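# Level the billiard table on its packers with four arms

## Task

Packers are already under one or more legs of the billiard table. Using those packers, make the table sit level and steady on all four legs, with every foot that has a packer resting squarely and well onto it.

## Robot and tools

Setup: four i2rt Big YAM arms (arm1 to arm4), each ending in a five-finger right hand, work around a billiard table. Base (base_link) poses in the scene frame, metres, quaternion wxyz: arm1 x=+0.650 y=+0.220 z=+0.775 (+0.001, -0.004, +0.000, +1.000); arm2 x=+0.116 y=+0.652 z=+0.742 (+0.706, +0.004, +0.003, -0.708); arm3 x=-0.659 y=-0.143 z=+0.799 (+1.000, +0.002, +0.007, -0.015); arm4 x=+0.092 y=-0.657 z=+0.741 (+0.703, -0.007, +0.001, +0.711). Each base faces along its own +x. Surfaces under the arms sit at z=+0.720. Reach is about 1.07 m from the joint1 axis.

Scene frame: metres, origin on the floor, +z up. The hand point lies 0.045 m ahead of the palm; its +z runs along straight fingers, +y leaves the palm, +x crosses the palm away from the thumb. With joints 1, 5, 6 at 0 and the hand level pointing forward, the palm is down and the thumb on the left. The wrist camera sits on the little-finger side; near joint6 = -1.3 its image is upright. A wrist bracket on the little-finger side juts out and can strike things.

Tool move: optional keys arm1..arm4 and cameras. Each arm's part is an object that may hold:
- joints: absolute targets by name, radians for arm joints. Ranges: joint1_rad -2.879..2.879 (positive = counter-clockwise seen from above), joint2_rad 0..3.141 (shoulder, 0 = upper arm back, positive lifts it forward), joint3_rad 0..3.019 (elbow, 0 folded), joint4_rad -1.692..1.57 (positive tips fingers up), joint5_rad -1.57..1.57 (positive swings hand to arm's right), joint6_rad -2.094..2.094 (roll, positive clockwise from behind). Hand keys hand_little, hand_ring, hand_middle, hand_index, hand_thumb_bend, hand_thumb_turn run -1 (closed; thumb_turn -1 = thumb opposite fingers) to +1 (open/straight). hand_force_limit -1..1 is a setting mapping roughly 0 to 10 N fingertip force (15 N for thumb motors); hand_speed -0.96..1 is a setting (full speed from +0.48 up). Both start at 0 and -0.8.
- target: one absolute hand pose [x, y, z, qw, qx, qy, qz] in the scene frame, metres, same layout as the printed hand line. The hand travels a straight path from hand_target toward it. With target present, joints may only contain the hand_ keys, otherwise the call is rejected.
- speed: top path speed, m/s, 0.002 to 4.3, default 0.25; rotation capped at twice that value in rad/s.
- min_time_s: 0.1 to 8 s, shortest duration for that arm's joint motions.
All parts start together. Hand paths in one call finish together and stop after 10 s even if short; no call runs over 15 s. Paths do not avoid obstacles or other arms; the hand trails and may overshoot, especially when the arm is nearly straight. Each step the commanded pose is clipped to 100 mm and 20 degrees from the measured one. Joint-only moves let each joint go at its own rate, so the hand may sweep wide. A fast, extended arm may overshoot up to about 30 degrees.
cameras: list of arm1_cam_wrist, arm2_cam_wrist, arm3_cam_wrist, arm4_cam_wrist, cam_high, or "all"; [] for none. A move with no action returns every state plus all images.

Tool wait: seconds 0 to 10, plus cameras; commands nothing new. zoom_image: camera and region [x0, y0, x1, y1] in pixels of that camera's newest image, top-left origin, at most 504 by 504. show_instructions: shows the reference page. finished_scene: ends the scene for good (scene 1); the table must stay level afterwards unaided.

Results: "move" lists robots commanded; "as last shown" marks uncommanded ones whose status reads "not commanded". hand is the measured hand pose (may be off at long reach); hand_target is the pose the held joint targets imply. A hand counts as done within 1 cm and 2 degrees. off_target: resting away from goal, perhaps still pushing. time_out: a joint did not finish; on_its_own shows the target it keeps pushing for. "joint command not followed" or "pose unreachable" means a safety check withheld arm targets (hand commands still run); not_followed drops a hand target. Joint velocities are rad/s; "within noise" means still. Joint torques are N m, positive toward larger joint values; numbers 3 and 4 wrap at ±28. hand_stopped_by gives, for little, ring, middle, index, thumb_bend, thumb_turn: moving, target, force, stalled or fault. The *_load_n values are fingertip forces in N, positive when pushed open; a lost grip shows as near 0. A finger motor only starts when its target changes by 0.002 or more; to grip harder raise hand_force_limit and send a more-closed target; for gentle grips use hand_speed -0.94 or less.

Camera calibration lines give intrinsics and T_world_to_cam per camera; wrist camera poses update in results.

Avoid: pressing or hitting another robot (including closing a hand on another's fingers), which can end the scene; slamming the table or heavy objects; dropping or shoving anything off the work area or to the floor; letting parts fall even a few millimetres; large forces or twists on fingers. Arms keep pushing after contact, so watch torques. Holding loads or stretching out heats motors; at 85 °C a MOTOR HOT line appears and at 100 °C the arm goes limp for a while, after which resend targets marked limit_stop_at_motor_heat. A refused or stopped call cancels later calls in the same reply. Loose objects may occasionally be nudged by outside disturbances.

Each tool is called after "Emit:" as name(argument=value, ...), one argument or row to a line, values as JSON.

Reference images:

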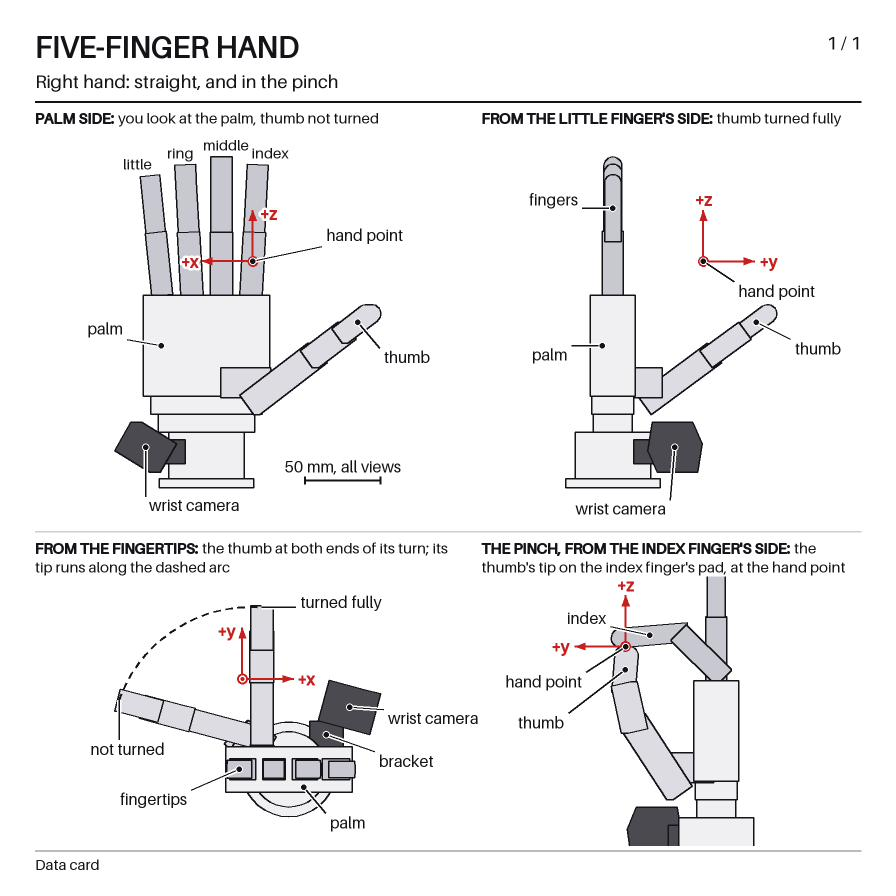

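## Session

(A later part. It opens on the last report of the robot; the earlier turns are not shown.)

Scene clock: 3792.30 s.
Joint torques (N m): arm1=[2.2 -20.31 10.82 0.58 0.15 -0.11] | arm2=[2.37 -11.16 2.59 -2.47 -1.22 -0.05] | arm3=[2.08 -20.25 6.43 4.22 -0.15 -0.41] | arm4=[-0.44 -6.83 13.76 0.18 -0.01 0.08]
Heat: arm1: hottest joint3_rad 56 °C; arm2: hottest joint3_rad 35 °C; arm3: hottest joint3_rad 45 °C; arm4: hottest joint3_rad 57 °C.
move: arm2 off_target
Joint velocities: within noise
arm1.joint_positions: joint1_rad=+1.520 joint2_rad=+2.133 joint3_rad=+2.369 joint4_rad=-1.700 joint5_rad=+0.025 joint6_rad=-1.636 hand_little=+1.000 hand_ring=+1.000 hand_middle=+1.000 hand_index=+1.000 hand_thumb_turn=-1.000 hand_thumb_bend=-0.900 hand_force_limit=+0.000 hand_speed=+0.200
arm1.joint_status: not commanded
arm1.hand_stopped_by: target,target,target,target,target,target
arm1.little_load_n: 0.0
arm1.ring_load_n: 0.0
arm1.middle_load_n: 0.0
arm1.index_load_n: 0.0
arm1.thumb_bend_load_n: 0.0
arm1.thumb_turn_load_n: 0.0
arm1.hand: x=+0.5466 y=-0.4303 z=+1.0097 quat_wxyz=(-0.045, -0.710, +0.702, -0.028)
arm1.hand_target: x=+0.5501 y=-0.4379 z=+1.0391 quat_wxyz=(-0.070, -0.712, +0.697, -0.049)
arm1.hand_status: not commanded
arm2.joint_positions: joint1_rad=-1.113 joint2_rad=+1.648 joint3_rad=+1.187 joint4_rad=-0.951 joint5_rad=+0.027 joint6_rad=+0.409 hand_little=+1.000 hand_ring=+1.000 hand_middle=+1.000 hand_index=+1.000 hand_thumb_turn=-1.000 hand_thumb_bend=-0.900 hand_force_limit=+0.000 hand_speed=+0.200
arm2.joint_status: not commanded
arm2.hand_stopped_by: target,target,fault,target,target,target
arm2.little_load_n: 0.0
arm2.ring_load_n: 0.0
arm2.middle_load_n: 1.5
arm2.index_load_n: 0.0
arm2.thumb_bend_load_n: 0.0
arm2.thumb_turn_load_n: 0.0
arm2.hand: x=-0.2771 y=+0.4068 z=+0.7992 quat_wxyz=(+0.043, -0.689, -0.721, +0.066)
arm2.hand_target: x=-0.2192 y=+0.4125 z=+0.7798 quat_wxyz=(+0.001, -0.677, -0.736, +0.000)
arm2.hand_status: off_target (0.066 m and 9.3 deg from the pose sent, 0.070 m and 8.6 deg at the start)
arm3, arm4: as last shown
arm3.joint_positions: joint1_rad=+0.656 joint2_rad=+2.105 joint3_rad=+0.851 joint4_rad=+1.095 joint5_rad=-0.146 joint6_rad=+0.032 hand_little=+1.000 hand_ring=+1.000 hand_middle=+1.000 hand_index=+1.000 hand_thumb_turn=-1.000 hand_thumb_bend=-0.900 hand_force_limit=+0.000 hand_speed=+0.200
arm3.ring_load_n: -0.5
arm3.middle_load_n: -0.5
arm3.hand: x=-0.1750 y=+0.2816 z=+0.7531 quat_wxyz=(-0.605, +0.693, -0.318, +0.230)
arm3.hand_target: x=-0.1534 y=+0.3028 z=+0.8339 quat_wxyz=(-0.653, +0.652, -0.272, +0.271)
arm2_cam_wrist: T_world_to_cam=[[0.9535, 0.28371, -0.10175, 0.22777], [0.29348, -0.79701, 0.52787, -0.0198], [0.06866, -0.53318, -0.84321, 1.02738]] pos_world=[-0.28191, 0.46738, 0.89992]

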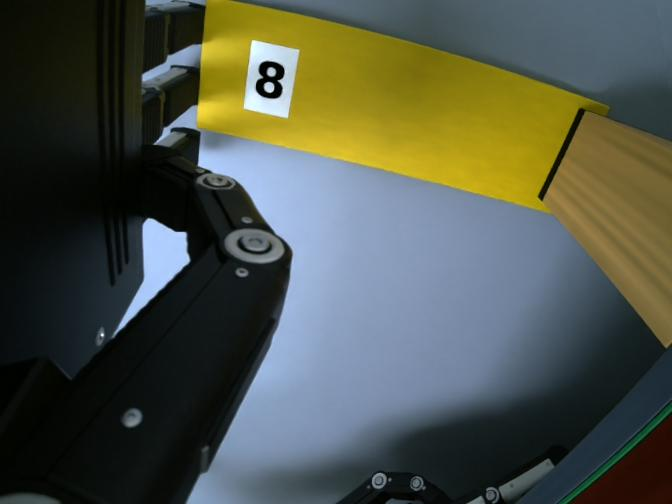

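Emit:
move(
  arm3={"target":[-0.145,0.31,0.875,0.6533,-0.6533,0.2706,-0.2706],"speed":0.1},
)

Emit:
move(
  arm2={"target":[-0.207,0.412,0.772,0,-0.6756,-0.7373,0],"speed":0.05},
  cameras=["arm2_cam_wrist","cam_high"],
)

Emit:
zoom_image(
  camera="arm2_cam_wrist",
  region=[420, 60, 600, 250],
)

Scene clock: 3802.93 s.
Joint torques (N m): arm1=[2.14 -20.31 10.84 0.58 0.15 -0.11] | arm2=[1.73 -11.87 2.73 -2.59 -1.24 -0.05] | arm3=[1.73 -20.37 6.8 4.75 -0.04 -0.48] | arm4=[0.21 -6.95 13.81 0.34 0.04 0.08]
Heat: arm1: hottest joint3_rad 56 °C; arm2: hottest joint3_rad 35 °C; arm3: hottest joint3_rad 45 °C; arm4: hottest joint3_rad 57 °C.
move: arm3 off_target
Joint velocities: within noise
arm1, arm2, arm4: as last shown
arm2.ring_load_n: 0.5
arm3.joint_positions: joint1_rad=+0.666 joint2_rad=+2.072 joint3_rad=+0.827 joint4_rad=+1.061 joint5_rad=-0.143 joint6_rad=+0.041 hand_little=+1.000 hand_ring=+1.000 hand_middle=+1.000 hand_index=+1.000 hand_thumb_turn=-1.000 hand_thumb_bend=-0.900 hand_force_limit=+0.000 hand_speed=+0.200
arm3.joint_status: not commanded
arm3.hand_stopped_by: target,target,target,target,target,target
arm3.little_load_n: 0.0
arm3.ring_load_n: 0.0
arm3.middle_load_n: 0.0
arm3.index_load_n: 0.0
arm3.thumb_bend_load_n: 0.0
arm3.thumb_turn_load_n: 0.0
arm3.hand: x=-0.1864 y=+0.2811 z=+0.7563 quat_wxyz=(-0.598, +0.699, -0.323, +0.221)
arm3.hand_target: x=-0.1587 y=+0.3007 z=+0.8469 quat_wxyz=(-0.653, +0.652, -0.273, +0.271)
arm3.hand_status: off_target (0.129 m and 11.7 deg from the pose sent, 0.129 m and 10.2 deg at the start; pose on its path clipped on 25 of 30 steps)
pictures: none

Scene clock: 3803.90 s.
Joint torques (N m): arm1=[2.14 -20.25 10.85 0.58 0.16 -0.11] | arm2=[1.44 -10.17 3.23 -2.22 -0.94 0.03] | arm3=[1.14 -20.42 6.69 4.6 -0.03 -0.49] | arm4=[0.73 -6.12 13.74 0.17 0.04 0.13]
Heat: arm1: hottest joint3_rad 56 °C; arm2: hottest joint3_rad 35 °C; arm3: hottest joint3_rad 45 °C; arm4: hottest joint3_rad 57 °C.
move: arm2 off_target
Joint velocities: within noise
arm1, arm3, arm4: as last shown
arm2.joint_positions: joint1_rad=-1.102 joint2_rad=+1.623 joint3_rad=+1.144 joint4_rad=-0.947 joint5_rad=+0.021 joint6_rad=+0.410 hand_little=+1.000 hand_ring=+1.000 hand_middle=+1.000 hand_index=+1.000 hand_thumb_turn=-1.000 hand_thumb_bend=-0.900 hand_force_limit=+0.000 hand_speed=+0.200
arm2.joint_status: not commanded
arm2.hand_stopped_by: target,target,fault,target,target,target
arm2.little_load_n: 0.0
arm2.ring_load_n: 0.0
arm2.middle_load_n: 1.0
arm2.index_load_n: 0.0
arm2.thumb_bend_load_n: 0.0
arm2.thumb_turn_load_n: 0.0
arm2.hand: x=-0.2596 y=+0.4087 z=+0.7958 quat_wxyz=(+0.038, -0.686, -0.724, +0.061)
arm2.hand_target: x=-0.2097 y=+0.4135 z=+0.7749 quat_wxyz=(+0.001, -0.676, -0.737, +0.000)
arm2.hand_status: off_target (0.058 m and 8.4 deg from the pose sent, 0.075 m and 9.3 deg at the start)
arm3.joint_positions: joint1_rad=+0.668 joint2_rad=+2.071 joint3_rad=+0.827 joint4_rad=+1.061 joint5_rad=-0.143 joint6_rad=+0.041 hand_little=+1.000 hand_ring=+1.000 hand_middle=+1.000 hand_index=+1.000 hand_thumb_turn=-1.000 hand_thumb_bend=-0.900 hand_force_limit=+0.000 hand_speed=+0.200
arm3.index_load_n: -0.5
arm3.hand: x=-0.1871 y=+0.2820 z=+0.7568 quat_wxyz=(-0.598, +0.700, -0.323, +0.220)
arm3.hand_target: x=-0.1588 y=+0.3007 z=+0.8469 quat_wxyz=(-0.653, +0.653, -0.273, +0.271)
arm2_cam_wrist: T_world_to_cam=[[0.95201, 0.29326, -0.08756, 0.19467], [0.29358, -0.79423, 0.53198, -0.02598], [0.08647, -0.53216, -0.84222, 1.02771]] pos_world=[-0.26657, 0.46918, 0.89642]

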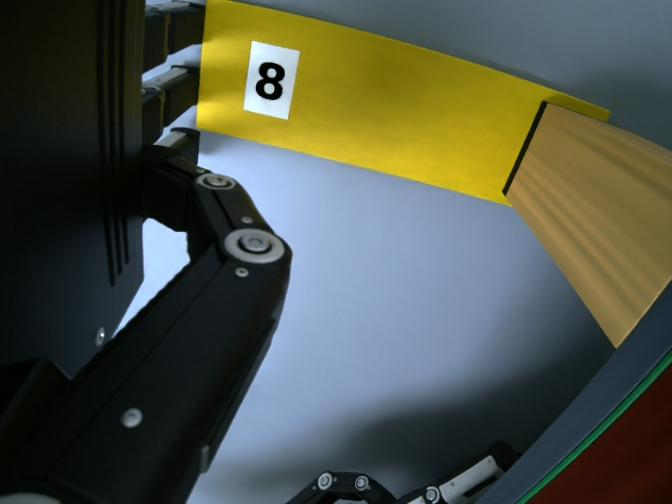

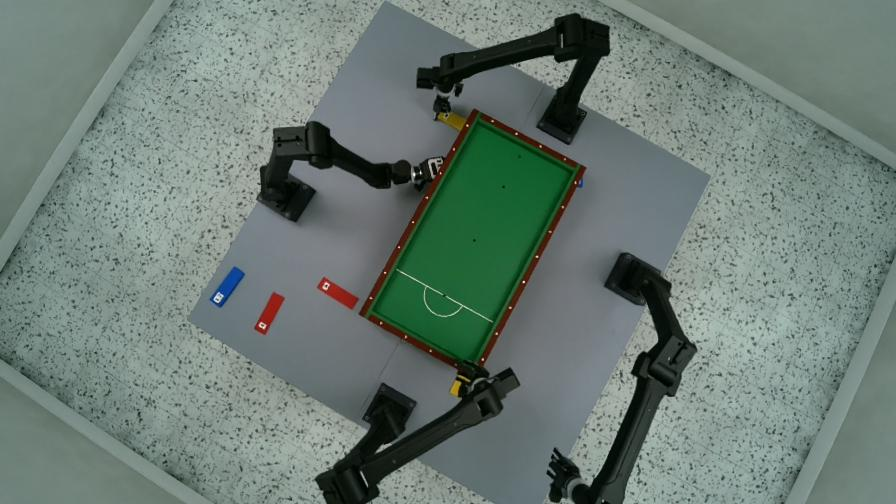

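Scaled by 2.653 from the camera's image (finer frame: 960x720).

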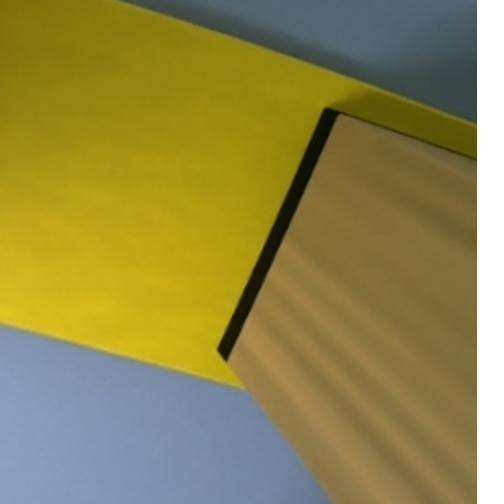

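Emit:
move(
  arm2={"target":[-0.197,0.412,0.772,0,-0.6756,-0.7373,0],"speed":0.04},
  cameras=["arm2_cam_wrist"],
)

Emit:
zoom_image(
  camera="arm2_cam_wrist",
  region=[420, 60, 600, 250],
)

Scene clock: 3807.50 s.
Joint torques (N m): arm1=[2.14 -20.25 10.84 0.58 0.15 -0.11] | arm2=[2.61 -10.17 2.63 -1.84 -0.96 0.05] | arm3=[1.38 -20.54 6.86 4.68 -0.04 -0.5] | arm4=[0.38 -5.95 13.82 0.03 -0.02 0.1]
Heat: arm1: hottest joint3_rad 56 °C; arm2: hottest joint3_rad 35 °C; arm3: hottest joint3_rad 45 °C; arm4: hottest joint3_rad 57 °C.
move: arm2 off_target
Joint velocities: within noise
arm1, arm3, arm4: as last shown
arm2.joint_positions: joint1_rad=-1.096 joint2_rad=+1.606 joint3_rad=+1.122 joint4_rad=-0.947 joint5_rad=+0.021 joint6_rad=+0.421 hand_little=+1.000 hand_ring=+1.000 hand_middle=+1.000 hand_index=+1.000 hand_thumb_turn=-1.000 hand_thumb_bend=-0.900 hand_force_limit=+0.000 hand_speed=+0.200
arm2.joint_status: not commanded
arm2.hand_stopped_by: target,target,fault,target,target,target
arm2.little_load_n: 0.0
arm2.ring_load_n: 0.0
arm2.middle_load_n: 1.0
arm2.index_load_n: 0.0
arm2.thumb_bend_load_n: 0.0
arm2.thumb_turn_load_n: 0.0
arm2.hand: x=-0.2507 y=+0.4095 z=+0.7956 quat_wxyz=(+0.036, -0.687, -0.723, +0.059)
arm2.hand_target: x=-0.1998 y=+0.4138 z=+0.7747 quat_wxyz=(+0.001, -0.676, -0.737, -0.001)
arm2.hand_status: off_target (0.059 m and 8.2 deg from the pose sent, 0.067 m and 8.4 deg at the start)
arm3.index_load_n: 0.0
arm2_cam_wrist: T_world_to_cam=[[0.95353, 0.28972, -0.08271, 0.18392], [0.28802, -0.79595, 0.53245, -0.029], [0.08843, -0.53153, -0.84241, 1.02749]] pos_world=[-0.25788, 0.46977, 0.89622]

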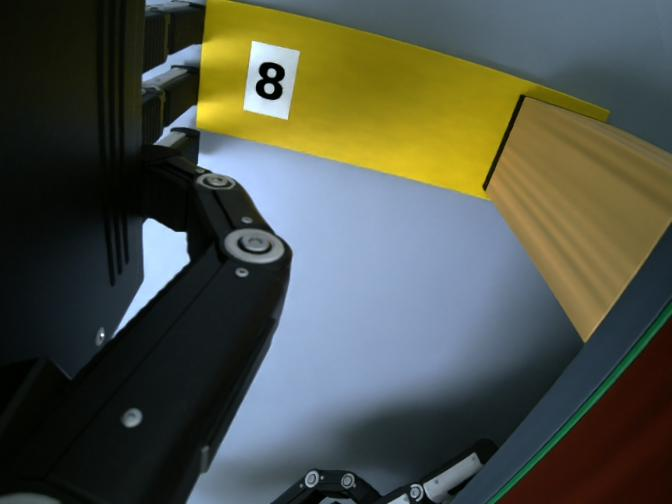

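Scaled by 2.653 from the camera's image (finer frame: 960x720).

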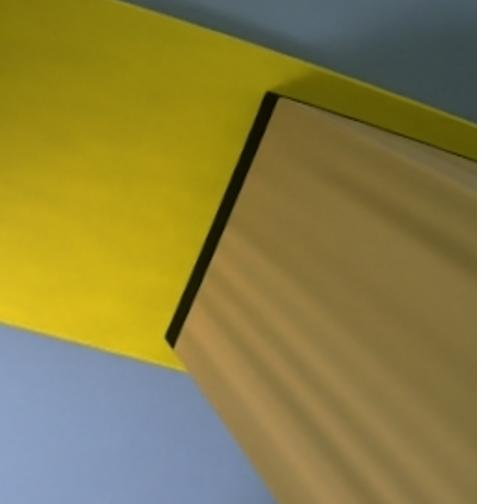

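Emit:
move(
  arm2={"target":[-0.187,0.412,0.772,0,-0.6756,-0.7373,0],"speed":0.04},
  cameras=["arm2_cam_wrist"],
)

Emit:
zoom_image(
  camera="arm2_cam_wrist",
  region=[420, 60, 600, 250],
)

Scene clock: 3816.07 s.
Joint torques (N m): arm1=[2.14 -20.25 10.84 0.58 0.15 -0.11] | arm2=[1.9 -10.05 2.66 -1.85 -1.02 -0.03] | arm3=[0.79 -20.37 6.75 4.78 -0.06 -0.47] | arm4=[-0.32 -6.59 13.82 0.03 0.05 0.08]
Heat: arm1: hottest joint3_rad 56 °C; arm2: hottest joint3_rad 35 °C; arm3: hottest joint3_rad 45 °C; arm4: hottest joint3_rad 58 °C.
move: arm2 off_target
Joint velocities: within noise
arm1, arm3: as last shown
arm2.joint_positions: joint1_rad=-1.086 joint2_rad=+1.586 joint3_rad=+1.096 joint4_rad=-0.944 joint5_rad=+0.023 joint6_rad=+0.432 hand_little=+1.000 hand_ring=+1.000 hand_middle=+1.000 hand_index=+1.000 hand_thumb_turn=-1.000 hand_thumb_bend=-0.900 hand_force_limit=+0.000 hand_speed=+0.200
arm2.joint_status: not commanded
arm2.hand_stopped_by: target,target,fault,target,target,target
arm2.little_load_n: 0.0
arm2.ring_load_n: 0.0
arm2.middle_load_n: 1.0
arm2.index_load_n: 0.0
arm2.thumb_bend_load_n: 0.0
arm2.thumb_turn_load_n: 0.0
arm2.hand: x=-0.2405 y=+0.4098 z=+0.7954 quat_wxyz=(+0.036, -0.688, -0.723, +0.057)
arm2.hand_target: x=-0.1898 y=+0.4140 z=+0.7747 quat_wxyz=(+0.001, -0.676, -0.737, -0.001)
arm2.hand_status: off_target (0.058 m and 8.1 deg from the pose sent, 0.068 m and 8.2 deg at the start)
arm3.index_load_n: -0.5
arm4.joint_positions: joint1_rad=-0.587 joint2_rad=+1.296 joint3_rad=+1.098 joint4_rad=-1.414 joint5_rad=-0.015 joint6_rad=+0.995 hand_little=-0.700 hand_ring=-0.700 hand_middle=-0.700 hand_index=-0.700 hand_thumb_turn=-1.000 hand_thumb_bend=+0.600 hand_force_limit=+0.000 hand_speed=+0.200
arm4.joint_status: not commanded
arm4.hand_stopped_by: target,target,target,target,target,target
arm4.little_load_n: 0.0
arm4.ring_load_n: 0.0
arm4.middle_load_n: 0.0
arm4.index_load_n: 0.0
arm4.thumb_bend_load_n: 0.0
arm4.thumb_turn_load_n: 0.0
arm4.hand: x=+0.2174 y=-0.3311 z=+0.9108 quat_wxyz=(+0.022, +0.707, -0.707, +0.004)
arm4.hand_target: x=+0.2216 y=-0.3186 z=+0.9300 quat_wxyz=(+0.000, +0.707, -0.707, +0.000)
arm4.hand_status: not commanded
arm2_cam_wrist: T_world_to_cam=[[0.95415, 0.2882, -0.08087, 0.17332], [0.28584, -0.79707, 0.53196, -0.03122], [0.08885, -0.53069, -0.8429, 1.02681]] pos_world=[-0.24768, 0.47007, 0.89612]

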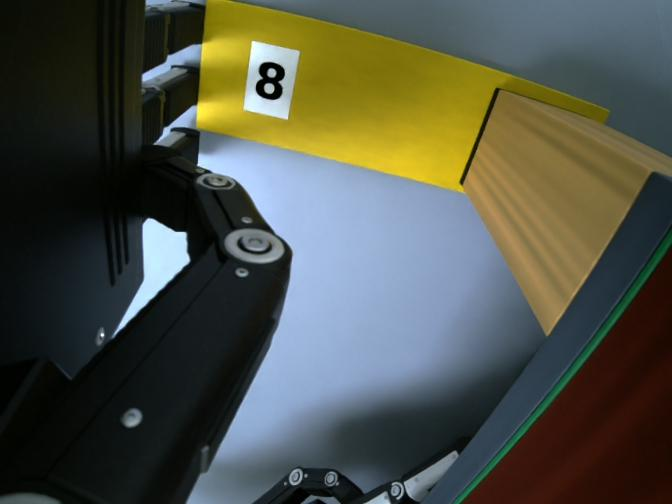

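Scaled by 2.653 from the camera's image (finer frame: 960x720).

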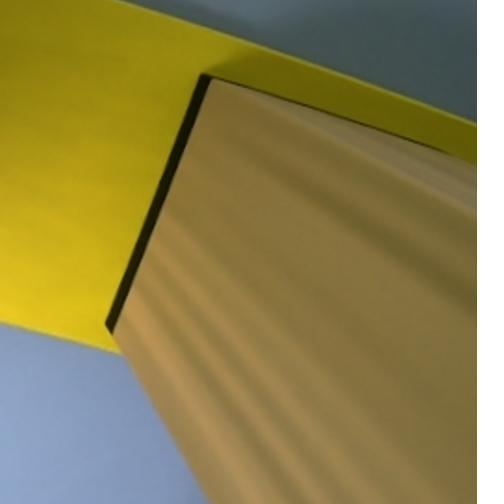

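Emit:
move(
  arm2={"target":[-0.178,0.415,0.772,0,-0.6756,-0.7373,0],"speed":0.04},
  cameras=["arm2_cam_wrist"],
)

Emit:
zoom_image(
  camera="arm2_cam_wrist",
  region=[420, 60, 600, 250],
)

Scene clock: 3825.43 s.
Joint torques (N m): arm1=[2.14 -20.25 10.82 0.58 0.16 -0.11] | arm2=[1.73 -9.29 2.73 -1.52 -1.01 0.01] | arm3=[1.32 -20.54 6.84 4.67 -0.06 -0.46] | arm4=[-0.03 -6.53 13.71 0.23 0.01 0.11]
Heat: arm1: hottest joint3_rad 56 °C; arm2: hottest joint3_rad 35 °C; arm3: hottest joint3_rad 45 °C; arm4: hottest joint3_rad 58 °C.
move: arm2 off_target
Joint velocities: within noise
arm1, arm3, arm4: as last shown
arm2.joint_positions: joint1_rad=-1.079 joint2_rad=+1.565 joint3_rad=+1.070 joint4_rad=-0.938 joint5_rad=+0.024 joint6_rad=+0.440 hand_little=+1.000 hand_ring=+1.000 hand_middle=+1.000 hand_index=+1.000 hand_thumb_turn=-1.000 hand_thumb_bend=-0.900 hand_force_limit=+0.000 hand_speed=+0.200
arm2.joint_status: not commanded
arm2.hand_stopped_by: target,target,fault,target,target,target
arm2.little_load_n: 0.0
arm2.ring_load_n: 0.0
arm2.middle_load_n: 1.0
arm2.index_load_n: 0.0
arm2.thumb_bend_load_n: 0.0
arm2.thumb_turn_load_n: 0.0
arm2.hand: x=-0.2314 y=+0.4112 z=+0.7951 quat_wxyz=(+0.036, -0.688, -0.722, +0.058)
arm2.hand_target: x=-0.1808 y=+0.4167 z=+0.7746 quat_wxyz=(+0.001, -0.676, -0.737, -0.001)
arm2.hand_status: off_target (0.058 m and 8.1 deg from the pose sent, 0.067 m and 8.1 deg at the start)
arm3.index_load_n: 0.0
arm2_cam_wrist: T_world_to_cam=[[0.95446, 0.28707, -0.08122, 0.16509], [0.28502, -0.79696, 0.53257, -0.03321], [0.08815, -0.53146, -0.84248, 1.02628]] pos_world=[-0.23858, 0.47157, 0.89572]

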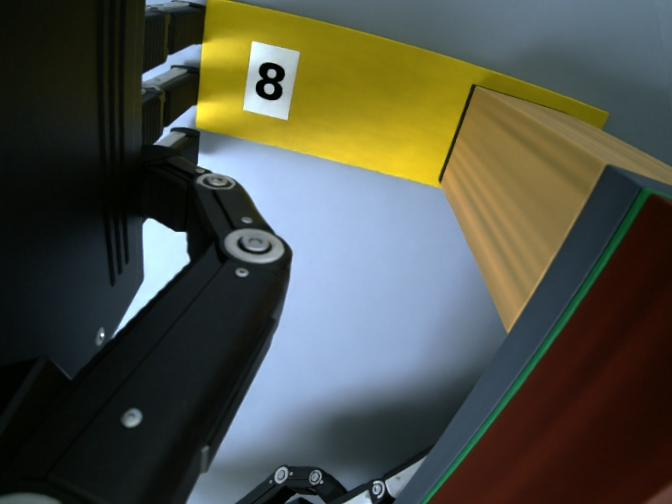

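Scaled by 2.653 from the camera's image (finer frame: 960x720).

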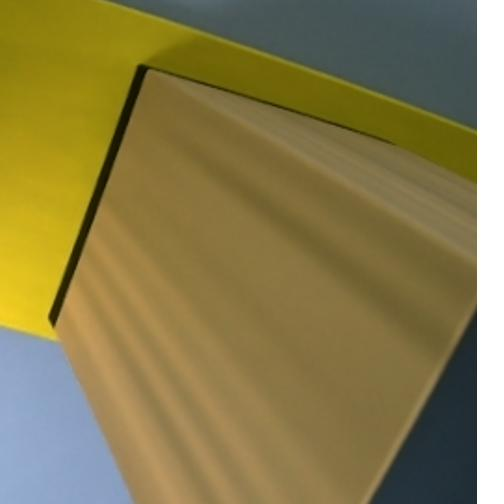

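Emit:
move(
  arm3={"target":[-0.175,0.285,0.80,0.6533,-0.6533,0.2706,-0.2706],"speed":0.04},
)

Emit:
move(
  arm3={"target":[-0.175,0.275,0.745,0.6533,-0.6533,0.2706,-0.2706],"speed":0.04},
  arm2={"target":[-0.225,0.412,0.785,0,-0.6756,-0.7373,0],"speed":0.05},
  cameras=["arm2_cam_wrist","cam_high"],
)

Emit:
zoom_image(
  camera="arm2_cam_wrist",
  region=[420, 60, 600, 250],
)

Scene clock: 3834.53 s.
Joint torques (N m): arm1=[2.14 -20.25 10.84 0.58 0.15 -0.11] | arm2=[1.49 -9.99 2.71 -1.52 -1.12 -0.08] | arm3=[0.09 -14.8 4.71 5.82 -0.22 -0.47] | arm4=[0.44 -6.71 13.83 -0.02 0.07 0.11]
Heat: arm1: hottest joint3_rad 56 °C; arm2: hottest joint3_rad 35 °C; arm3: hottest joint3_rad 45 °C; arm4: hottest joint3_rad 58 °C.
move: arm3 off_target
Joint velocities: within noise
arm1, arm2, arm4: as last shown
arm1.middle_load_n: 0.5
arm1.thumb_turn_load_n: 0.5
arm2.index_load_n: 0.5
arm3.joint_positions: joint1_rad=+0.671 joint2_rad=+2.102 joint3_rad=+0.793 joint4_rad=+1.190 joint5_rad=-0.148 joint6_rad=+0.038 hand_little=+1.000 hand_ring=+1.000 hand_middle=+1.000 hand_index=+1.000 hand_thumb_turn=-1.000 hand_thumb_bend=-0.900 hand_force_limit=+0.000 hand_speed=+0.200
arm3.joint_status: not commanded
arm3.hand_stopped_by: target,target,target,target,target,target
arm3.little_load_n: 0.0
arm3.ring_load_n: 0.0
arm3.middle_load_n: 0.0
arm3.index_load_n: 0.0
arm3.thumb_bend_load_n: 0.0
arm3.thumb_turn_load_n: 0.0
arm3.hand: x=-0.1959 y=+0.2792 z=+0.7581 quat_wxyz=(-0.621, +0.683, -0.308, +0.230)
arm3.hand_target: x=-0.1765 y=+0.2842 z=+0.7999 quat_wxyz=(-0.652, +0.654, -0.272, +0.271)
arm3.hand_status: off_target (0.047 m and 8.1 deg from the pose sent, 0.045 m and 11.7 deg at the start)
pictures: none

Scene clock: 3836.43 s.
Joint torques (N m): arm1=[2.14 -20.25 10.82 0.59 0.16 -0.11] | arm2=[0.26 -7.59 7.25 -0.62 -0.67 -0.09] | arm3=[-0.03 -11.93 4.03 3.6 -0.29 -0.17] | arm4=[-0.38 -6.48 13.89 0.12 0.04 0.1]
Heat: arm1: hottest joint3_rad 56 °C; arm2: hottest joint3_rad 35 °C; arm3: hottest joint3_rad 45 °C; arm4: hottest joint3_rad 58 °C.
move: arm2 off_target; arm3 done
Joint velocities: within noise
arm1, arm4: as last shown
arm1.middle_load_n: 0.0
arm1.thumb_bend_load_n: 0.5
arm1.thumb_turn_load_n: 0.0
arm2.joint_positions: joint1_rad=-1.090 joint2_rad=+1.616 joint3_rad=+1.143 joint4_rad=-1.022 joint5_rad=+0.009 joint6_rad=+0.410 hand_little=+1.000 hand_ring=+1.000 hand_middle=+1.000 hand_index=+1.000 hand_thumb_turn=-1.000 hand_thumb_bend=-0.900 hand_force_limit=+0.000 hand_speed=+0.200
arm2.joint_status: not commanded
arm2.hand_stopped_by: target,target,fault,target,target,target
arm2.little_load_n: 0.0
arm2.ring_load_n: 0.0
arm2.middle_load_n: 0.0
arm2.index_load_n: 0.5
arm2.thumb_bend_load_n: 0.0
arm2.thumb_turn_load_n: 0.0
arm2.hand: x=-0.2373 y=+0.4113 z=+0.8000 quat_wxyz=(+0.020, -0.682, -0.731, +0.031)
arm2.hand_target: x=-0.2249 y=+0.4122 z=+0.7858 quat_wxyz=(+0.000, -0.676, -0.737, +0.000)
arm2.hand_status: off_target (0.019 m and 4.3 deg from the pose sent, 0.012 m and 8.1 deg at the start)
arm3.joint_positions: joint1_rad=+0.653 joint2_rad=+2.218 joint3_rad=+0.822 joint4_rad=+1.380 joint5_rad=-0.168 joint6_rad=+0.003 hand_little=+1.000 hand_ring=+1.000 hand_middle=+1.000 hand_index=+1.000 hand_thumb_turn=-1.000 hand_thumb_bend=-0.900 hand_force_limit=+0.000 hand_speed=+0.200
arm3.joint_status: not commanded
arm3.hand_stopped_by: target,target,target,target,target,target
arm3.little_load_n: 0.0
arm3.ring_load_n: -0.5
arm3.middle_load_n: 0.0
arm3.index_load_n: 0.0
arm3.thumb_bend_load_n: 0.0
arm3.thumb_turn_load_n: 0.0
arm3.hand: x=-0.1844 y=+0.2759 z=+0.7451 quat_wxyz=(-0.649, +0.659, -0.277, +0.260)
arm3.hand_target: x=-0.1752 y=+0.2747 z=+0.7449 quat_wxyz=(-0.653, +0.654, -0.271, +0.271)
arm3.hand_status: done (0.009 m and 1.7 deg from the pose sent, 0.025 m and 8.1 deg at the start)
arm2_cam_wrist: T_world_to_cam=[[0.95143, 0.30736, -0.01779, 0.1113], [0.26886, -0.80133, 0.5344, -0.03763], [0.15, -0.51323, -0.84504, 1.04023]] pos_world=[-0.2518, 0.46951, 0.90113]

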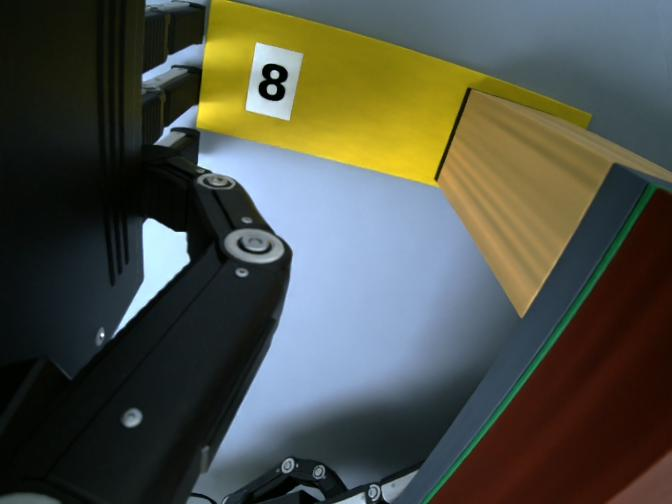

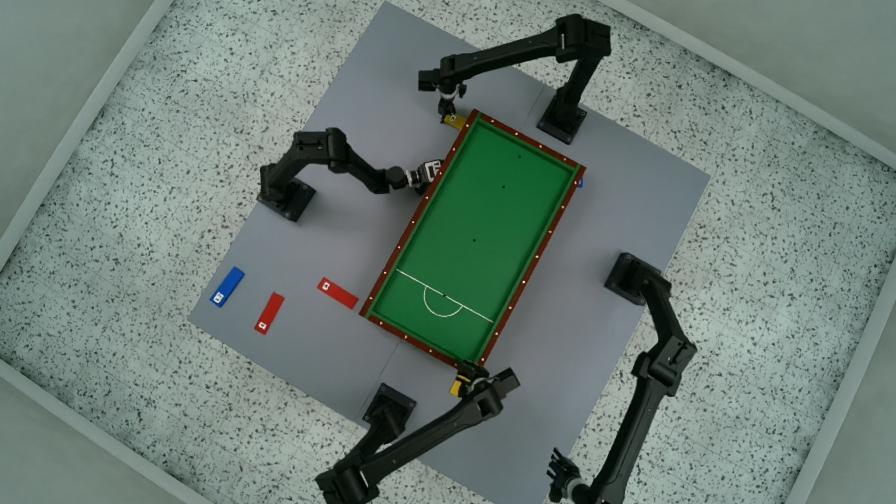

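Scaled by 2.653 from the camera's image (finer frame: 960x720).

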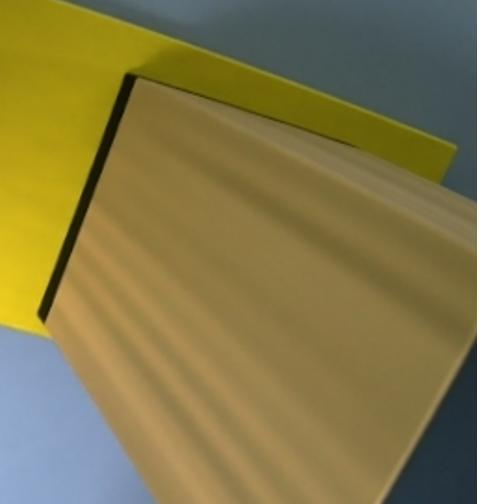

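Emit:
move(
  arm3={"target":[-0.215,0.245,0.734,0.6533,-0.6533,0.2706,-0.2706],"speed":0.1},
  arm2={"target":[-0.250,0.412,0.795,0,-0.6756,-0.7373,0],"speed":0.05},
)

Emit:
move(
  arm3={"target":[-0.27,0.205,0.742,0.6533,-0.6533,0.2706,-0.2706],"speed":0.1},
  arm2={"target":[-0.258,0.413,0.84,0,-0.6756,-0.7373,0],"speed":0.08},
)

Emit:
move(
  arm3={"target":[-0.34,0.155,0.80,0.6533,-0.6533,0.2706,-0.2706],"speed":0.15},
  arm2={"target":[-0.262,0.43,0.93,0,-0.6756,-0.7373,0],"speed":0.15},
  cameras=["arm2_cam_wrist","cam_high"],
)

Scene clock: 3840.63 s.
Joint torques (N m): arm1=[2.08 -20.25 10.84 0.58 0.15 -0.11] | arm2=[-0.5 -9.99 8.38 0.31 -0.09 -0.1] | arm3=[0.09 -11.22 1.13 3.43 -0.31 -0.16] | arm4=[-0.56 -6.65 13.96 0.13 0.01 0.07]
Heat: arm1: hottest joint3_rad 56 °C; arm2: hottest joint3_rad 35 °C; arm3: hottest joint3_rad 45 °C; arm4: hottest joint3_rad 58 °C.
move: arm2 done; arm3 done
Joint velocities: within noise
arm1.joint_positions: joint1_rad=+1.520 joint2_rad=+2.133 joint3_rad=+2.369 joint4_rad=-1.700 joint5_rad=+0.025 joint6_rad=-1.636 hand_little=+1.000 hand_ring=+1.000 hand_middle=+1.000 hand_index=+1.000 hand_thumb_turn=-1.000 hand_thumb_bend=-0.900 hand_force_limit=+0.000 hand_speed=+0.200
arm1.joint_status: not commanded
arm1.hand_stopped_by: target,target,target,target,target,target
arm1.little_load_n: 0.0
arm1.ring_load_n: 0.0
arm1.middle_load_n: 0.0
arm1.index_load_n: 0.0
arm1.thumb_bend_load_n: 0.0
arm1.thumb_turn_load_n: 0.0
arm1.hand: x=+0.5466 y=-0.4303 z=+1.0097 quat_wxyz=(-0.045, -0.710, +0.702, -0.028)
arm1.hand_target: x=+0.5501 y=-0.4379 z=+1.0391 quat_wxyz=(-0.070, -0.712, +0.697, -0.049)
arm1.hand_status: not commanded
arm2.joint_positions: joint1_rad=-1.104 joint2_rad=+1.662 joint3_rad=+1.206 joint4_rad=-1.083 joint5_rad=-0.006 joint6_rad=+0.382 hand_little=+1.000 hand_ring=+1.000 hand_middle=+1.000 hand_index=+1.000 hand_thumb_turn=-1.000 hand_thumb_bend=-0.900 hand_force_limit=+0.000 hand_speed=+0.200
arm2.joint_status: not commanded
arm2.hand_stopped_by: target,target,fault,target,target,target
arm2.little_load_n: 0.0
arm2.ring_load_n: 0.0
arm2.middle_load_n: -0.5
arm2.index_load_n: 0.0
arm2.thumb_bend_load_n: 0.0
arm2.thumb_turn_load_n: 0.0
arm2.hand: x=-0.2462 y=+0.4117 z=+0.8036 quat_wxyz=(+0.006, -0.677, -0.736, +0.012)
arm2.hand_target: x=-0.2497 y=+0.4121 z=+0.7951 quat_wxyz=(+0.000, -0.676, -0.737, +0.000)
arm2.hand_status: done (0.009 m and 1.6 deg from the pose sent, 0.014 m and 4.3 deg at the start)
arm3.joint_positions: joint1_rad=+0.651 joint2_rad=+2.238 joint3_rad=+0.721 joint4_rad=+1.525 joint5_rad=-0.172 joint6_rad=+0.003 hand_little=+1.000 hand_ring=+1.000 hand_middle=+1.000 hand_index=+1.000 hand_thumb_turn=-1.000 hand_thumb_bend=-0.900 hand_force_limit=+0.000 hand_speed=+0.200
arm3.joint_status: not commanded
arm3.hand_stopped_by: target,target,target,target,target,target
arm3.little_load_n: 0.0
arm3.ring_load_n: 0.0
arm3.middle_load_n: 0.0
arm3.index_load_n: 0.0
arm3.thumb_bend_load_n: 0.0
arm3.thumb_turn_load_n: 0.0
arm3.hand: x=-0.2159 y=+0.2522 z=+0.7408 quat_wxyz=(-0.657, +0.652, -0.272, +0.264)
arm3.hand_target: x=-0.2151 y=+0.2451 z=+0.7341 quat_wxyz=(-0.653, +0.653, -0.271, +0.270)
arm3.hand_status: done (0.010 m and 0.9 deg from the pose sent, 0.045 m and 1.7 deg at the start)
arm4: as last shown
pictures: none

Scene clock: 3841.83 s.
Joint torques (N m): arm1=[2.14 -20.25 10.84 0.58 0.15 -0.11] | arm2=[-1.03 -11.87 9.88 -0.16 -0.02 -0.1] | arm3=[0.03 -10.87 0.29 3.48 -0.33 -0.17] | arm4=[0.5 -7.18 13.85 0.14 0.02 0.1]
Heat: arm1: hottest joint3_rad 56 °C; arm2: hottest joint3_rad 35 °C; arm3: hottest joint3_rad 45 °C; arm4: hottest joint3_rad 58 °C.
move: arm2 off_target; arm3 off_target
Joint velocities: within noise
arm1, arm4: as last shown
arm2.joint_positions: joint1_rad=-1.111 joint2_rad=+1.669 joint3_rad=+1.277 joint4_rad=-1.200 joint5_rad=-0.009 joint6_rad=+0.371 hand_little=+1.000 hand_ring=+1.000 hand_middle=+1.000 hand_index=+1.000 hand_thumb_turn=-1.000 hand_thumb_bend=-0.900 hand_force_limit=+0.000 hand_speed=+0.200
arm2.joint_status: not commanded
arm2.hand_stopped_by: target,target,fault,target,target,target
arm2.little_load_n: 0.0
arm2.ring_load_n: 0.0
arm2.middle_load_n: 0.0
arm2.index_load_n: 0.0
arm2.thumb_bend_load_n: 0.0
arm2.thumb_turn_load_n: 0.0
arm2.hand: x=-0.2458 y=+0.4149 z=+0.8277 quat_wxyz=(-0.005, -0.676, -0.737, -0.012)
arm2.hand_target: x=-0.2576 y=+0.4132 z=+0.8400 quat_wxyz=(+0.000, -0.676, -0.737, +0.000)
arm2.hand_status: off_target (0.017 m and 1.5 deg from the pose sent, 0.038 m and 1.6 deg at the start)
arm3.joint_positions: joint1_rad=+0.647 joint2_rad=+2.161 joint3_rad=+0.528 joint4_rad=+1.537 joint5_rad=-0.183 joint6_rad=-0.014 hand_little=+1.000 hand_ring=+1.000 hand_middle=+1.000 hand_index=+1.000 hand_thumb_turn=-1.000 hand_thumb_bend=-0.900 hand_force_limit=+0.000 hand_speed=+0.200
arm3.joint_status: not commanded
arm3.hand_stopped_by: target,target,target,target,target,target
arm3.little_load_n: 0.0
arm3.ring_load_n: 0.0
arm3.middle_load_n: 0.0
arm3.index_load_n: 0.0
arm3.thumb_bend_load_n: 0.0
arm3.thumb_turn_load_n: 0.0
arm3.hand: x=-0.2743 y=+0.2091 z=+0.7358 quat_wxyz=(-0.624, +0.686, -0.284, +0.247)
arm3.hand_target: x=-0.2697 y=+0.2053 z=+0.7423 quat_wxyz=(-0.628, +0.680, -0.278, +0.258)
arm3.hand_status: off_target (0.009 m and 5.9 deg from the pose sent, 0.072 m and 0.9 deg at the start; a joint's target at an end of its range on 34 of 36 steps)
pictures: none

Scene clock: 3843.10 s.
Joint torques (N m): arm1=[2.2 -20.25 10.85 0.59 0.15 -0.11] | arm2=[-0.97 -12.34 10.32 -0.09 0.03 -0.08] | arm3=[-0.62 -7.77 0.4 3.38 -0.32 -0.17] | arm4=[-0.15 -6.42 13.79 0.13 0 0.11]
Heat: arm1: hottest joint3_rad 56 °C; arm2: hottest joint3_rad 36 °C; arm3: hottest joint3_rad 45 °C; arm4: hottest joint3_rad 58 °C.
move: arm2 off_target; arm3 off_target
Joint velocities: within noise
arm1, arm4: as last shown
arm1.little_load_n: -0.5
arm2.joint_positions: joint1_rad=-1.149 joint2_rad=+1.606 joint3_rad=+1.439 joint4_rad=-1.427 joint5_rad=-0.009 joint6_rad=+0.334 hand_little=+1.000 hand_ring=+1.000 hand_middle=+1.000 hand_index=+1.000 hand_thumb_turn=-1.000 hand_thumb_bend=-0.900 hand_force_limit=+0.000 hand_speed=+0.200
arm2.joint_status: not commanded
arm2.hand_stopped_by: target,target,fault,target,target,target
arm2.little_load_n: 0.0
arm2.ring_load_n: 0.0
arm2.middle_load_n: 0.0
arm2.index_load_n: 0.0
arm2.thumb_bend_load_n: 0.0
arm2.thumb_turn_load_n: 0.0
arm2.hand: x=-0.2532 y=+0.4307 z=+0.9159 quat_wxyz=(-0.005, -0.676, -0.736, -0.013)
arm2.hand_target: x=-0.2616 y=+0.4301 z=+0.9299 quat_wxyz=(+0.000, -0.676, -0.737, +0.000)
arm2.hand_status: off_target (0.017 m and 1.6 deg from the pose sent, 0.105 m and 1.5 deg at the start)
arm3.joint_positions: joint1_rad=+0.645 joint2_rad=+1.890 joint3_rad=+0.251 joint4_rad=+1.539 joint5_rad=-0.184 joint6_rad=-0.018 hand_little=+1.000 hand_ring=+1.000 hand_middle=+1.000 hand_index=+1.000 hand_thumb_turn=-1.000 hand_thumb_bend=-0.900 hand_force_limit=+0.000 hand_speed=+0.200
arm3.joint_status: not commanded
arm3.hand_stopped_by: target,target,target,target,target,target
arm3.little_load_n: 0.0
arm3.ring_load_n: 0.0
arm3.middle_load_n: 0.0
arm3.index_load_n: -0.5
arm3.thumb_bend_load_n: 0.0
arm3.thumb_turn_load_n: 0.0
arm3.hand: x=-0.3435 y=+0.1586 z=+0.7969 quat_wxyz=(-0.622, +0.687, -0.283, +0.247)
arm3.hand_target: x=-0.3398 y=+0.1551 z=+0.8006 quat_wxyz=(-0.624, +0.683, -0.278, +0.257)
arm3.hand_status: off_target (0.006 m and 6.1 deg from the pose sent, 0.107 m and 5.9 deg at the start; a joint's target at an end of its range on 38 of 38 steps)
arm2_cam_wrist: T_world_to_cam=[[0.94328, 0.3215, 0.08287, 0.02216], [0.23019, -0.81316, 0.53459, -0.08458], [0.23925, -0.48519, -0.84104, 1.1573]] pos_world=[-0.27832, 0.48561, 1.01672]

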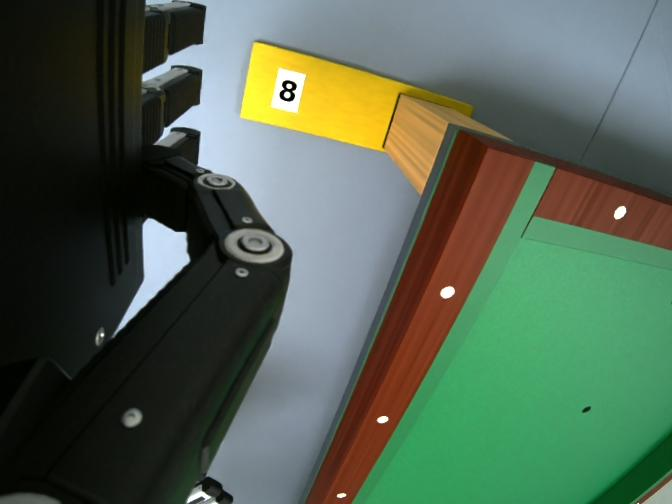

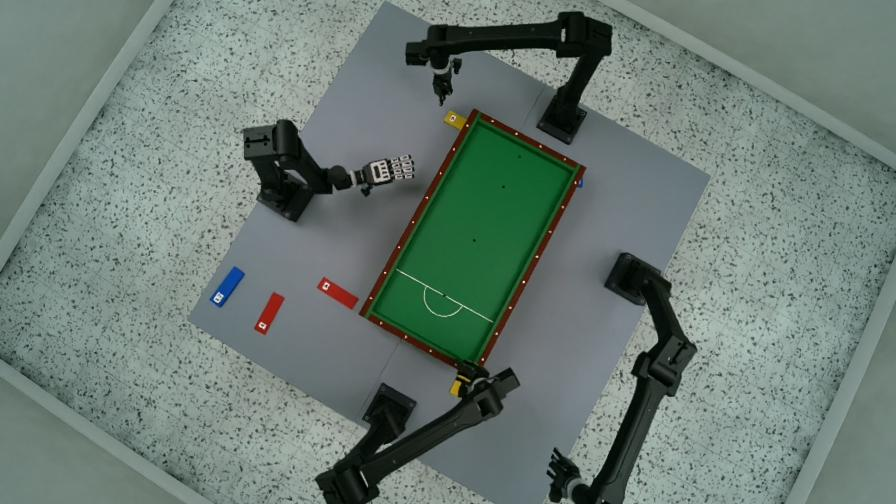

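Emit:
zoom_image(
  camera="arm2_cam_wrist",
  region=[230, 20, 530, 220],
)

Emit:
move(
  arm2={"target":[-0.262,0.583,1.045,0,-0.7071,-0.7071,0],"speed":0.25},
  arm3={"target":[-0.37,0.145,0.92,0.6533,-0.6533,0.2706,-0.2706],"speed":0.2},
  arm4={"target":[0.222,-0.38,1.02,0,0.7071,-0.7071,0],"speed":0.2},
)

Scaled by 1.680 from the camera's image (finer frame: 960x720).

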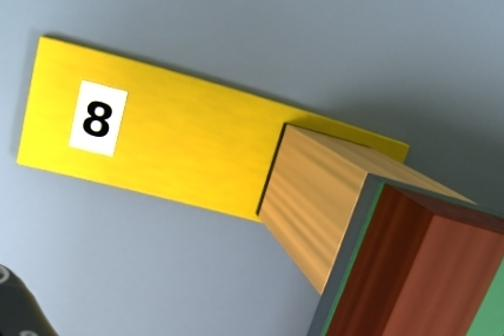

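Scene clock: 3846.53 s.
Joint torques (N m): arm1=[2.2 -20.19 10.84 0.58 0.16 -0.11] | arm2=[-0.21 -10.87 10.84 -0.27 -0.1 -0.06] | arm3=[1.49 -2.96 5.34 2.06 -0.06 0.05] | arm4=[-1.55 -4.01 13.63 0.2 0.04 -0.18]
Heat: arm1: hottest joint3_rad 56 °C; arm2: hottest joint3_rad 36 °C; arm3: hottest joint3_rad 45 °C; arm4: hottest joint3_rad 58 °C.
move: arm2 off_target; arm3 done; arm4 off_target
Joint velocities: within noise
arm1: as last shown
arm1.little_load_n: 0.0
arm2.joint_positions: joint1_rad=-1.501 joint2_rad=+1.485 joint3_rad=+1.597 joint4_rad=-1.688 joint5_rad=-0.010 joint6_rad=+0.084 hand_little=+1.000 hand_ring=+1.000 hand_middle=+1.000 hand_index=+1.000 hand_thumb_turn=-1.000 hand_thumb_bend=-0.900 hand_force_limit=+0.000 hand_speed=+0.200
arm2.joint_status: not commanded
arm2.hand_stopped_by: target,target,fault,target,target,target
arm2.little_load_n: 0.0
arm2.ring_load_n: 0.0
arm2.middle_load_n: 0.0
arm2.index_load_n: 0.0
arm2.thumb_bend_load_n: 0.0
arm2.thumb_turn_load_n: 0.0
arm2.hand: x=-0.2582 y=+0.5864 z=+1.0299 quat_wxyz=(-0.002, -0.713, -0.701, -0.003)
arm2.hand_target: x=-0.2616 y=+0.5831 z=+1.0444 quat_wxyz=(+0.007, -0.707, -0.707, +0.010)
arm2.hand_status: off_target (0.016 m and 1.0 deg from the pose sent, 0.200 m and 5.1 deg at the start; a joint's target at an end of its range on 24 of 47 steps)
arm3.joint_positions: joint1_rad=+0.671 joint2_rad=+1.159 joint3_rad=+0.166 joint4_rad=+1.026 joint5_rad=-0.137 joint6_rad=-0.018 hand_little=+1.000 hand_ring=+1.000 hand_middle=+1.000 hand_index=+1.000 hand_thumb_turn=-1.000 hand_thumb_bend=-0.900 hand_force_limit=+0.000 hand_speed=+0.200
arm3.joint_status: not commanded
arm3.hand_stopped_by: target,target,target,target,target,target
arm3.little_load_n: 0.0
arm3.ring_load_n: 0.0
arm3.middle_load_n: 0.0
arm3.index_load_n: 0.0
arm3.thumb_bend_load_n: 0.0
arm3.thumb_turn_load_n: 0.0
arm3.hand: x=-0.3651 y=+0.1434 z=+0.9285 quat_wxyz=(-0.659, +0.645, -0.266, +0.280)
arm3.hand_target: x=-0.3700 y=+0.1448 z=+0.9201 quat_wxyz=(-0.653, +0.653, -0.271, +0.271)
arm3.hand_status: done (0.010 m and 1.7 deg from the pose sent, 0.127 m and 6.1 deg at the start)
arm4.joint_positions: joint1_rad=-0.679 joint2_rad=+1.151 joint3_rad=+1.222 joint4_rad=-1.673 joint5_rad=-0.015 joint6_rad=+0.907 hand_little=-0.700 hand_ring=-0.700 hand_middle=-0.700 hand_index=-0.700 hand_thumb_turn=-1.000 hand_thumb_bend=+0.600 hand_force_limit=+0.000 hand_speed=+0.200
arm4.joint_status: not commanded
arm4.hand_stopped_by: target,target,target,target,target,target
arm4.little_load_n: 0.0
arm4.ring_load_n: 0.0
arm4.middle_load_n: 0.0
arm4.index_load_n: 0.0
arm4.thumb_bend_load_n: 0.0
arm4.thumb_turn_load_n: 0.0
arm4.hand: x=+0.2145 y=-0.3845 z=+1.0040 quat_wxyz=(+0.017, +0.706, -0.708, +0.002)
arm4.hand_target: x=+0.2217 y=-0.3804 z=+1.0197 quat_wxyz=(+0.000, +0.707, -0.707, +0.000)
arm4.hand_status: off_target (0.018 m and 2.0 deg from the pose sent, 0.120 m and 2.6 deg at the start)
pictures: none

Emit:
move(
  cameras=["arm1_cam_wrist","arm2_cam_wrist","arm3_cam_wrist"],
)

Emit:
zoom_image(
  camera="arm1_cam_wrist",
  region=[470, 160, 620, 330],
)

Scene clock: 3849.37 s.
Joint torques (N m): arm1=[2.14 -20.25 10.84 0.59 0.15 -0.11] | arm2=[0.91 -10.99 10.66 -0.03 -0.15 -0.04] | arm3=[1.73 -2.78 5.31 2.02 -0.1 0.06] | arm4=[-1.85 -4.89 13.86 0.18 0.06 -0.17]
Heat: arm1: hottest joint3_rad 56 °C; arm2: hottest joint3_rad 37 °C; arm3: hottest joint3_rad 45 °C; arm4: hottest joint3_rad 58 °C.
Joint velocities: within noise
arm1.joint_positions: joint1_rad=+1.520 joint2_rad=+2.133 joint3_rad=+2.369 joint4_rad=-1.700 joint5_rad=+0.025 joint6_rad=-1.636 hand_little=+1.000 hand_ring=+1.000 hand_middle=+1.000 hand_index=+1.000 hand_thumb_turn=-1.000 hand_thumb_bend=-0.900 hand_force_limit=+0.000 hand_speed=+0.200
arm1.joint_status: not commanded
arm1.hand_stopped_by: target,target,target,target,target,target
arm1.little_load_n: 0.5
arm1.ring_load_n: 0.0
arm1.middle_load_n: 0.0
arm1.index_load_n: 0.0
arm1.thumb_bend_load_n: 0.0
arm1.thumb_turn_load_n: 0.0
arm1.hand: x=+0.5466 y=-0.4303 z=+1.0097 quat_wxyz=(-0.045, -0.710, +0.702, -0.028) (m; scene frame)
arm1.hand_target: x=+0.5501 y=-0.4379 z=+1.0391 quat_wxyz=(-0.070, -0.712, +0.697, -0.049) (m; scene frame)
arm1.hand_status: not commanded
arm2.joint_positions: joint1_rad=-1.501 joint2_rad=+1.485 joint3_rad=+1.597 joint4_rad=-1.688 joint5_rad=-0.010 joint6_rad=+0.084 hand_little=+1.000 hand_ring=+1.000 hand_middle=+1.000 hand_index=+1.000 hand_thumb_turn=-1.000 hand_thumb_bend=-0.900 hand_force_limit=+0.000 hand_speed=+0.200
arm2.joint_status: not commanded
arm2.hand_stopped_by: target,target,fault,target,target,target
arm2.little_load_n: 0.0
arm2.ring_load_n: 0.0
arm2.middle_load_n: 0.0
arm2.index_load_n: -0.5
arm2.thumb_bend_load_n: 0.0
arm2.thumb_turn_load_n: 0.0
arm2.hand: x=-0.2582 y=+0.5864 z=+1.0299 quat_wxyz=(-0.002, -0.713, -0.701, -0.003) (m; scene frame)
arm2.hand_target: x=-0.2616 y=+0.5831 z=+1.0444 quat_wxyz=(+0.007, -0.707, -0.707, +0.010) (m; scene frame)
arm2.hand_status: off_target (0.016 m and 1.0 deg from the pose sent, 0.200 m and 5.1 deg at the start; a joint's target at an end of its range on 24 of 47 steps)
arm3.joint_positions: joint1_rad=+0.671 joint2_rad=+1.159 joint3_rad=+0.166 joint4_rad=+1.026 joint5_rad=-0.137 joint6_rad=-0.018 hand_little=+1.000 hand_ring=+1.000 hand_middle=+1.000 hand_index=+1.000 hand_thumb_turn=-1.000 hand_thumb_bend=-0.900 hand_force_limit=+0.000 hand_speed=+0.200
arm3.joint_status: not commanded
arm3.hand_stopped_by: target,target,target,target,target,target
arm3.little_load_n: 0.0
arm3.ring_load_n: 0.0
arm3.middle_load_n: 0.0
arm3.index_load_n: 0.0
arm3.thumb_bend_load_n: 0.0
arm3.thumb_turn_load_n: 0.0
arm3.hand: x=-0.3651 y=+0.1434 z=+0.9285 quat_wxyz=(-0.659, +0.645, -0.266, +0.280) (m; scene frame)
arm3.hand_target: x=-0.3700 y=+0.1448 z=+0.9201 quat_wxyz=(-0.653, +0.653, -0.271, +0.271) (m; scene frame)
arm3.hand_status: done (0.010 m and 1.7 deg from the pose sent, 0.127 m and 6.1 deg at the start)
arm4.joint_positions: joint1_rad=-0.679 joint2_rad=+1.151 joint3_rad=+1.222 joint4_rad=-1.673 joint5_rad=-0.015 joint6_rad=+0.907 hand_little=-0.700 hand_ring=-0.700 hand_middle=-0.700 hand_index=-0.700 hand_thumb_turn=-1.000 hand_thumb_bend=+0.600 hand_force_limit=+0.000 hand_speed=+0.200
arm4.joint_status: not commanded
arm4.hand_stopped_by: target,target,target,target,target,target
arm4.little_load_n: 0.0
arm4.ring_load_n: 0.0
arm4.middle_load_n: 0.0
arm4.index_load_n: 0.0
arm4.thumb_bend_load_n: -0.5
arm4.thumb_turn_load_n: 0.0
arm4.hand: x=+0.2145 y=-0.3846 z=+1.0040 quat_wxyz=(+0.017, +0.706, -0.708, +0.002) (m; scene frame)
arm4.hand_target: x=+0.2217 y=-0.3804 z=+1.0197 quat_wxyz=(+0.000, +0.707, -0.707, +0.000) (m; scene frame)
arm4.hand_status: off_target (0.018 m and 2.0 deg from the pose sent, 0.120 m and 2.6 deg at the start)
pictures: arm1_cam_wrist, arm2_cam_wrist, arm3_cam_wrist
camera_calibration:
arm1_cam_wrist: T_world_to_cam=[[-0.9648, -0.2621, 0.02145, 0.39518], [-0.22711, 0.87155, 0.43453, 0.05907], [-0.13259, 0.41436, -0.9004, 1.27133]] pos_world=[0.56325, -0.4747, 1.11056]
arm2_cam_wrist: T_world_to_cam=[[0.97238, 0.22501, 0.06207, 0.0529], [0.15715, -0.82773, 0.53868, -0.03232], [0.17258, -0.51405, -0.84022, 1.3288]] pos_world=[-0.27568, 0.64441, 1.13061]
arm3_cam_wrist: T_world_to_cam=[[0.23323, -0.12699, -0.9641, 1.00352], [-0.94171, 0.21771, -0.25649, -0.13972], [0.24247, 0.96772, -0.06881, 0.12803]] pos_world=[-0.39667, 0.03396, 0.94046]

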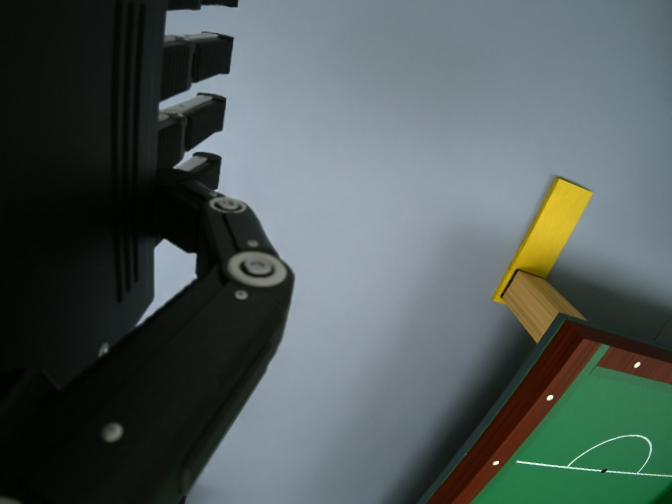

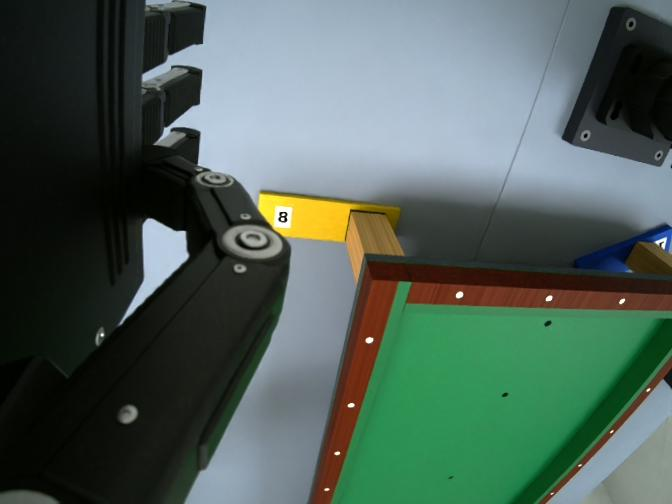

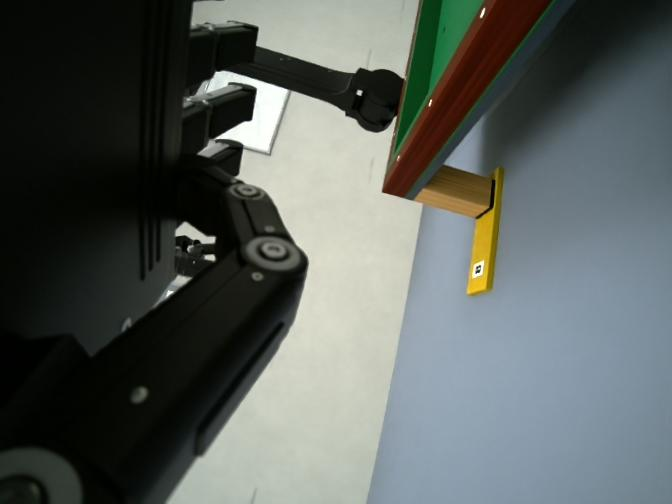

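Scaled by 2.965 from the camera's image (finer frame: 960x720).

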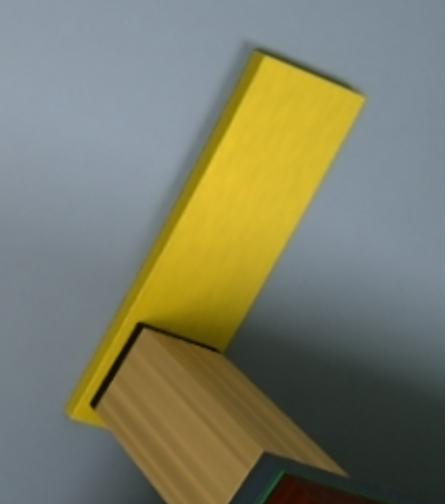

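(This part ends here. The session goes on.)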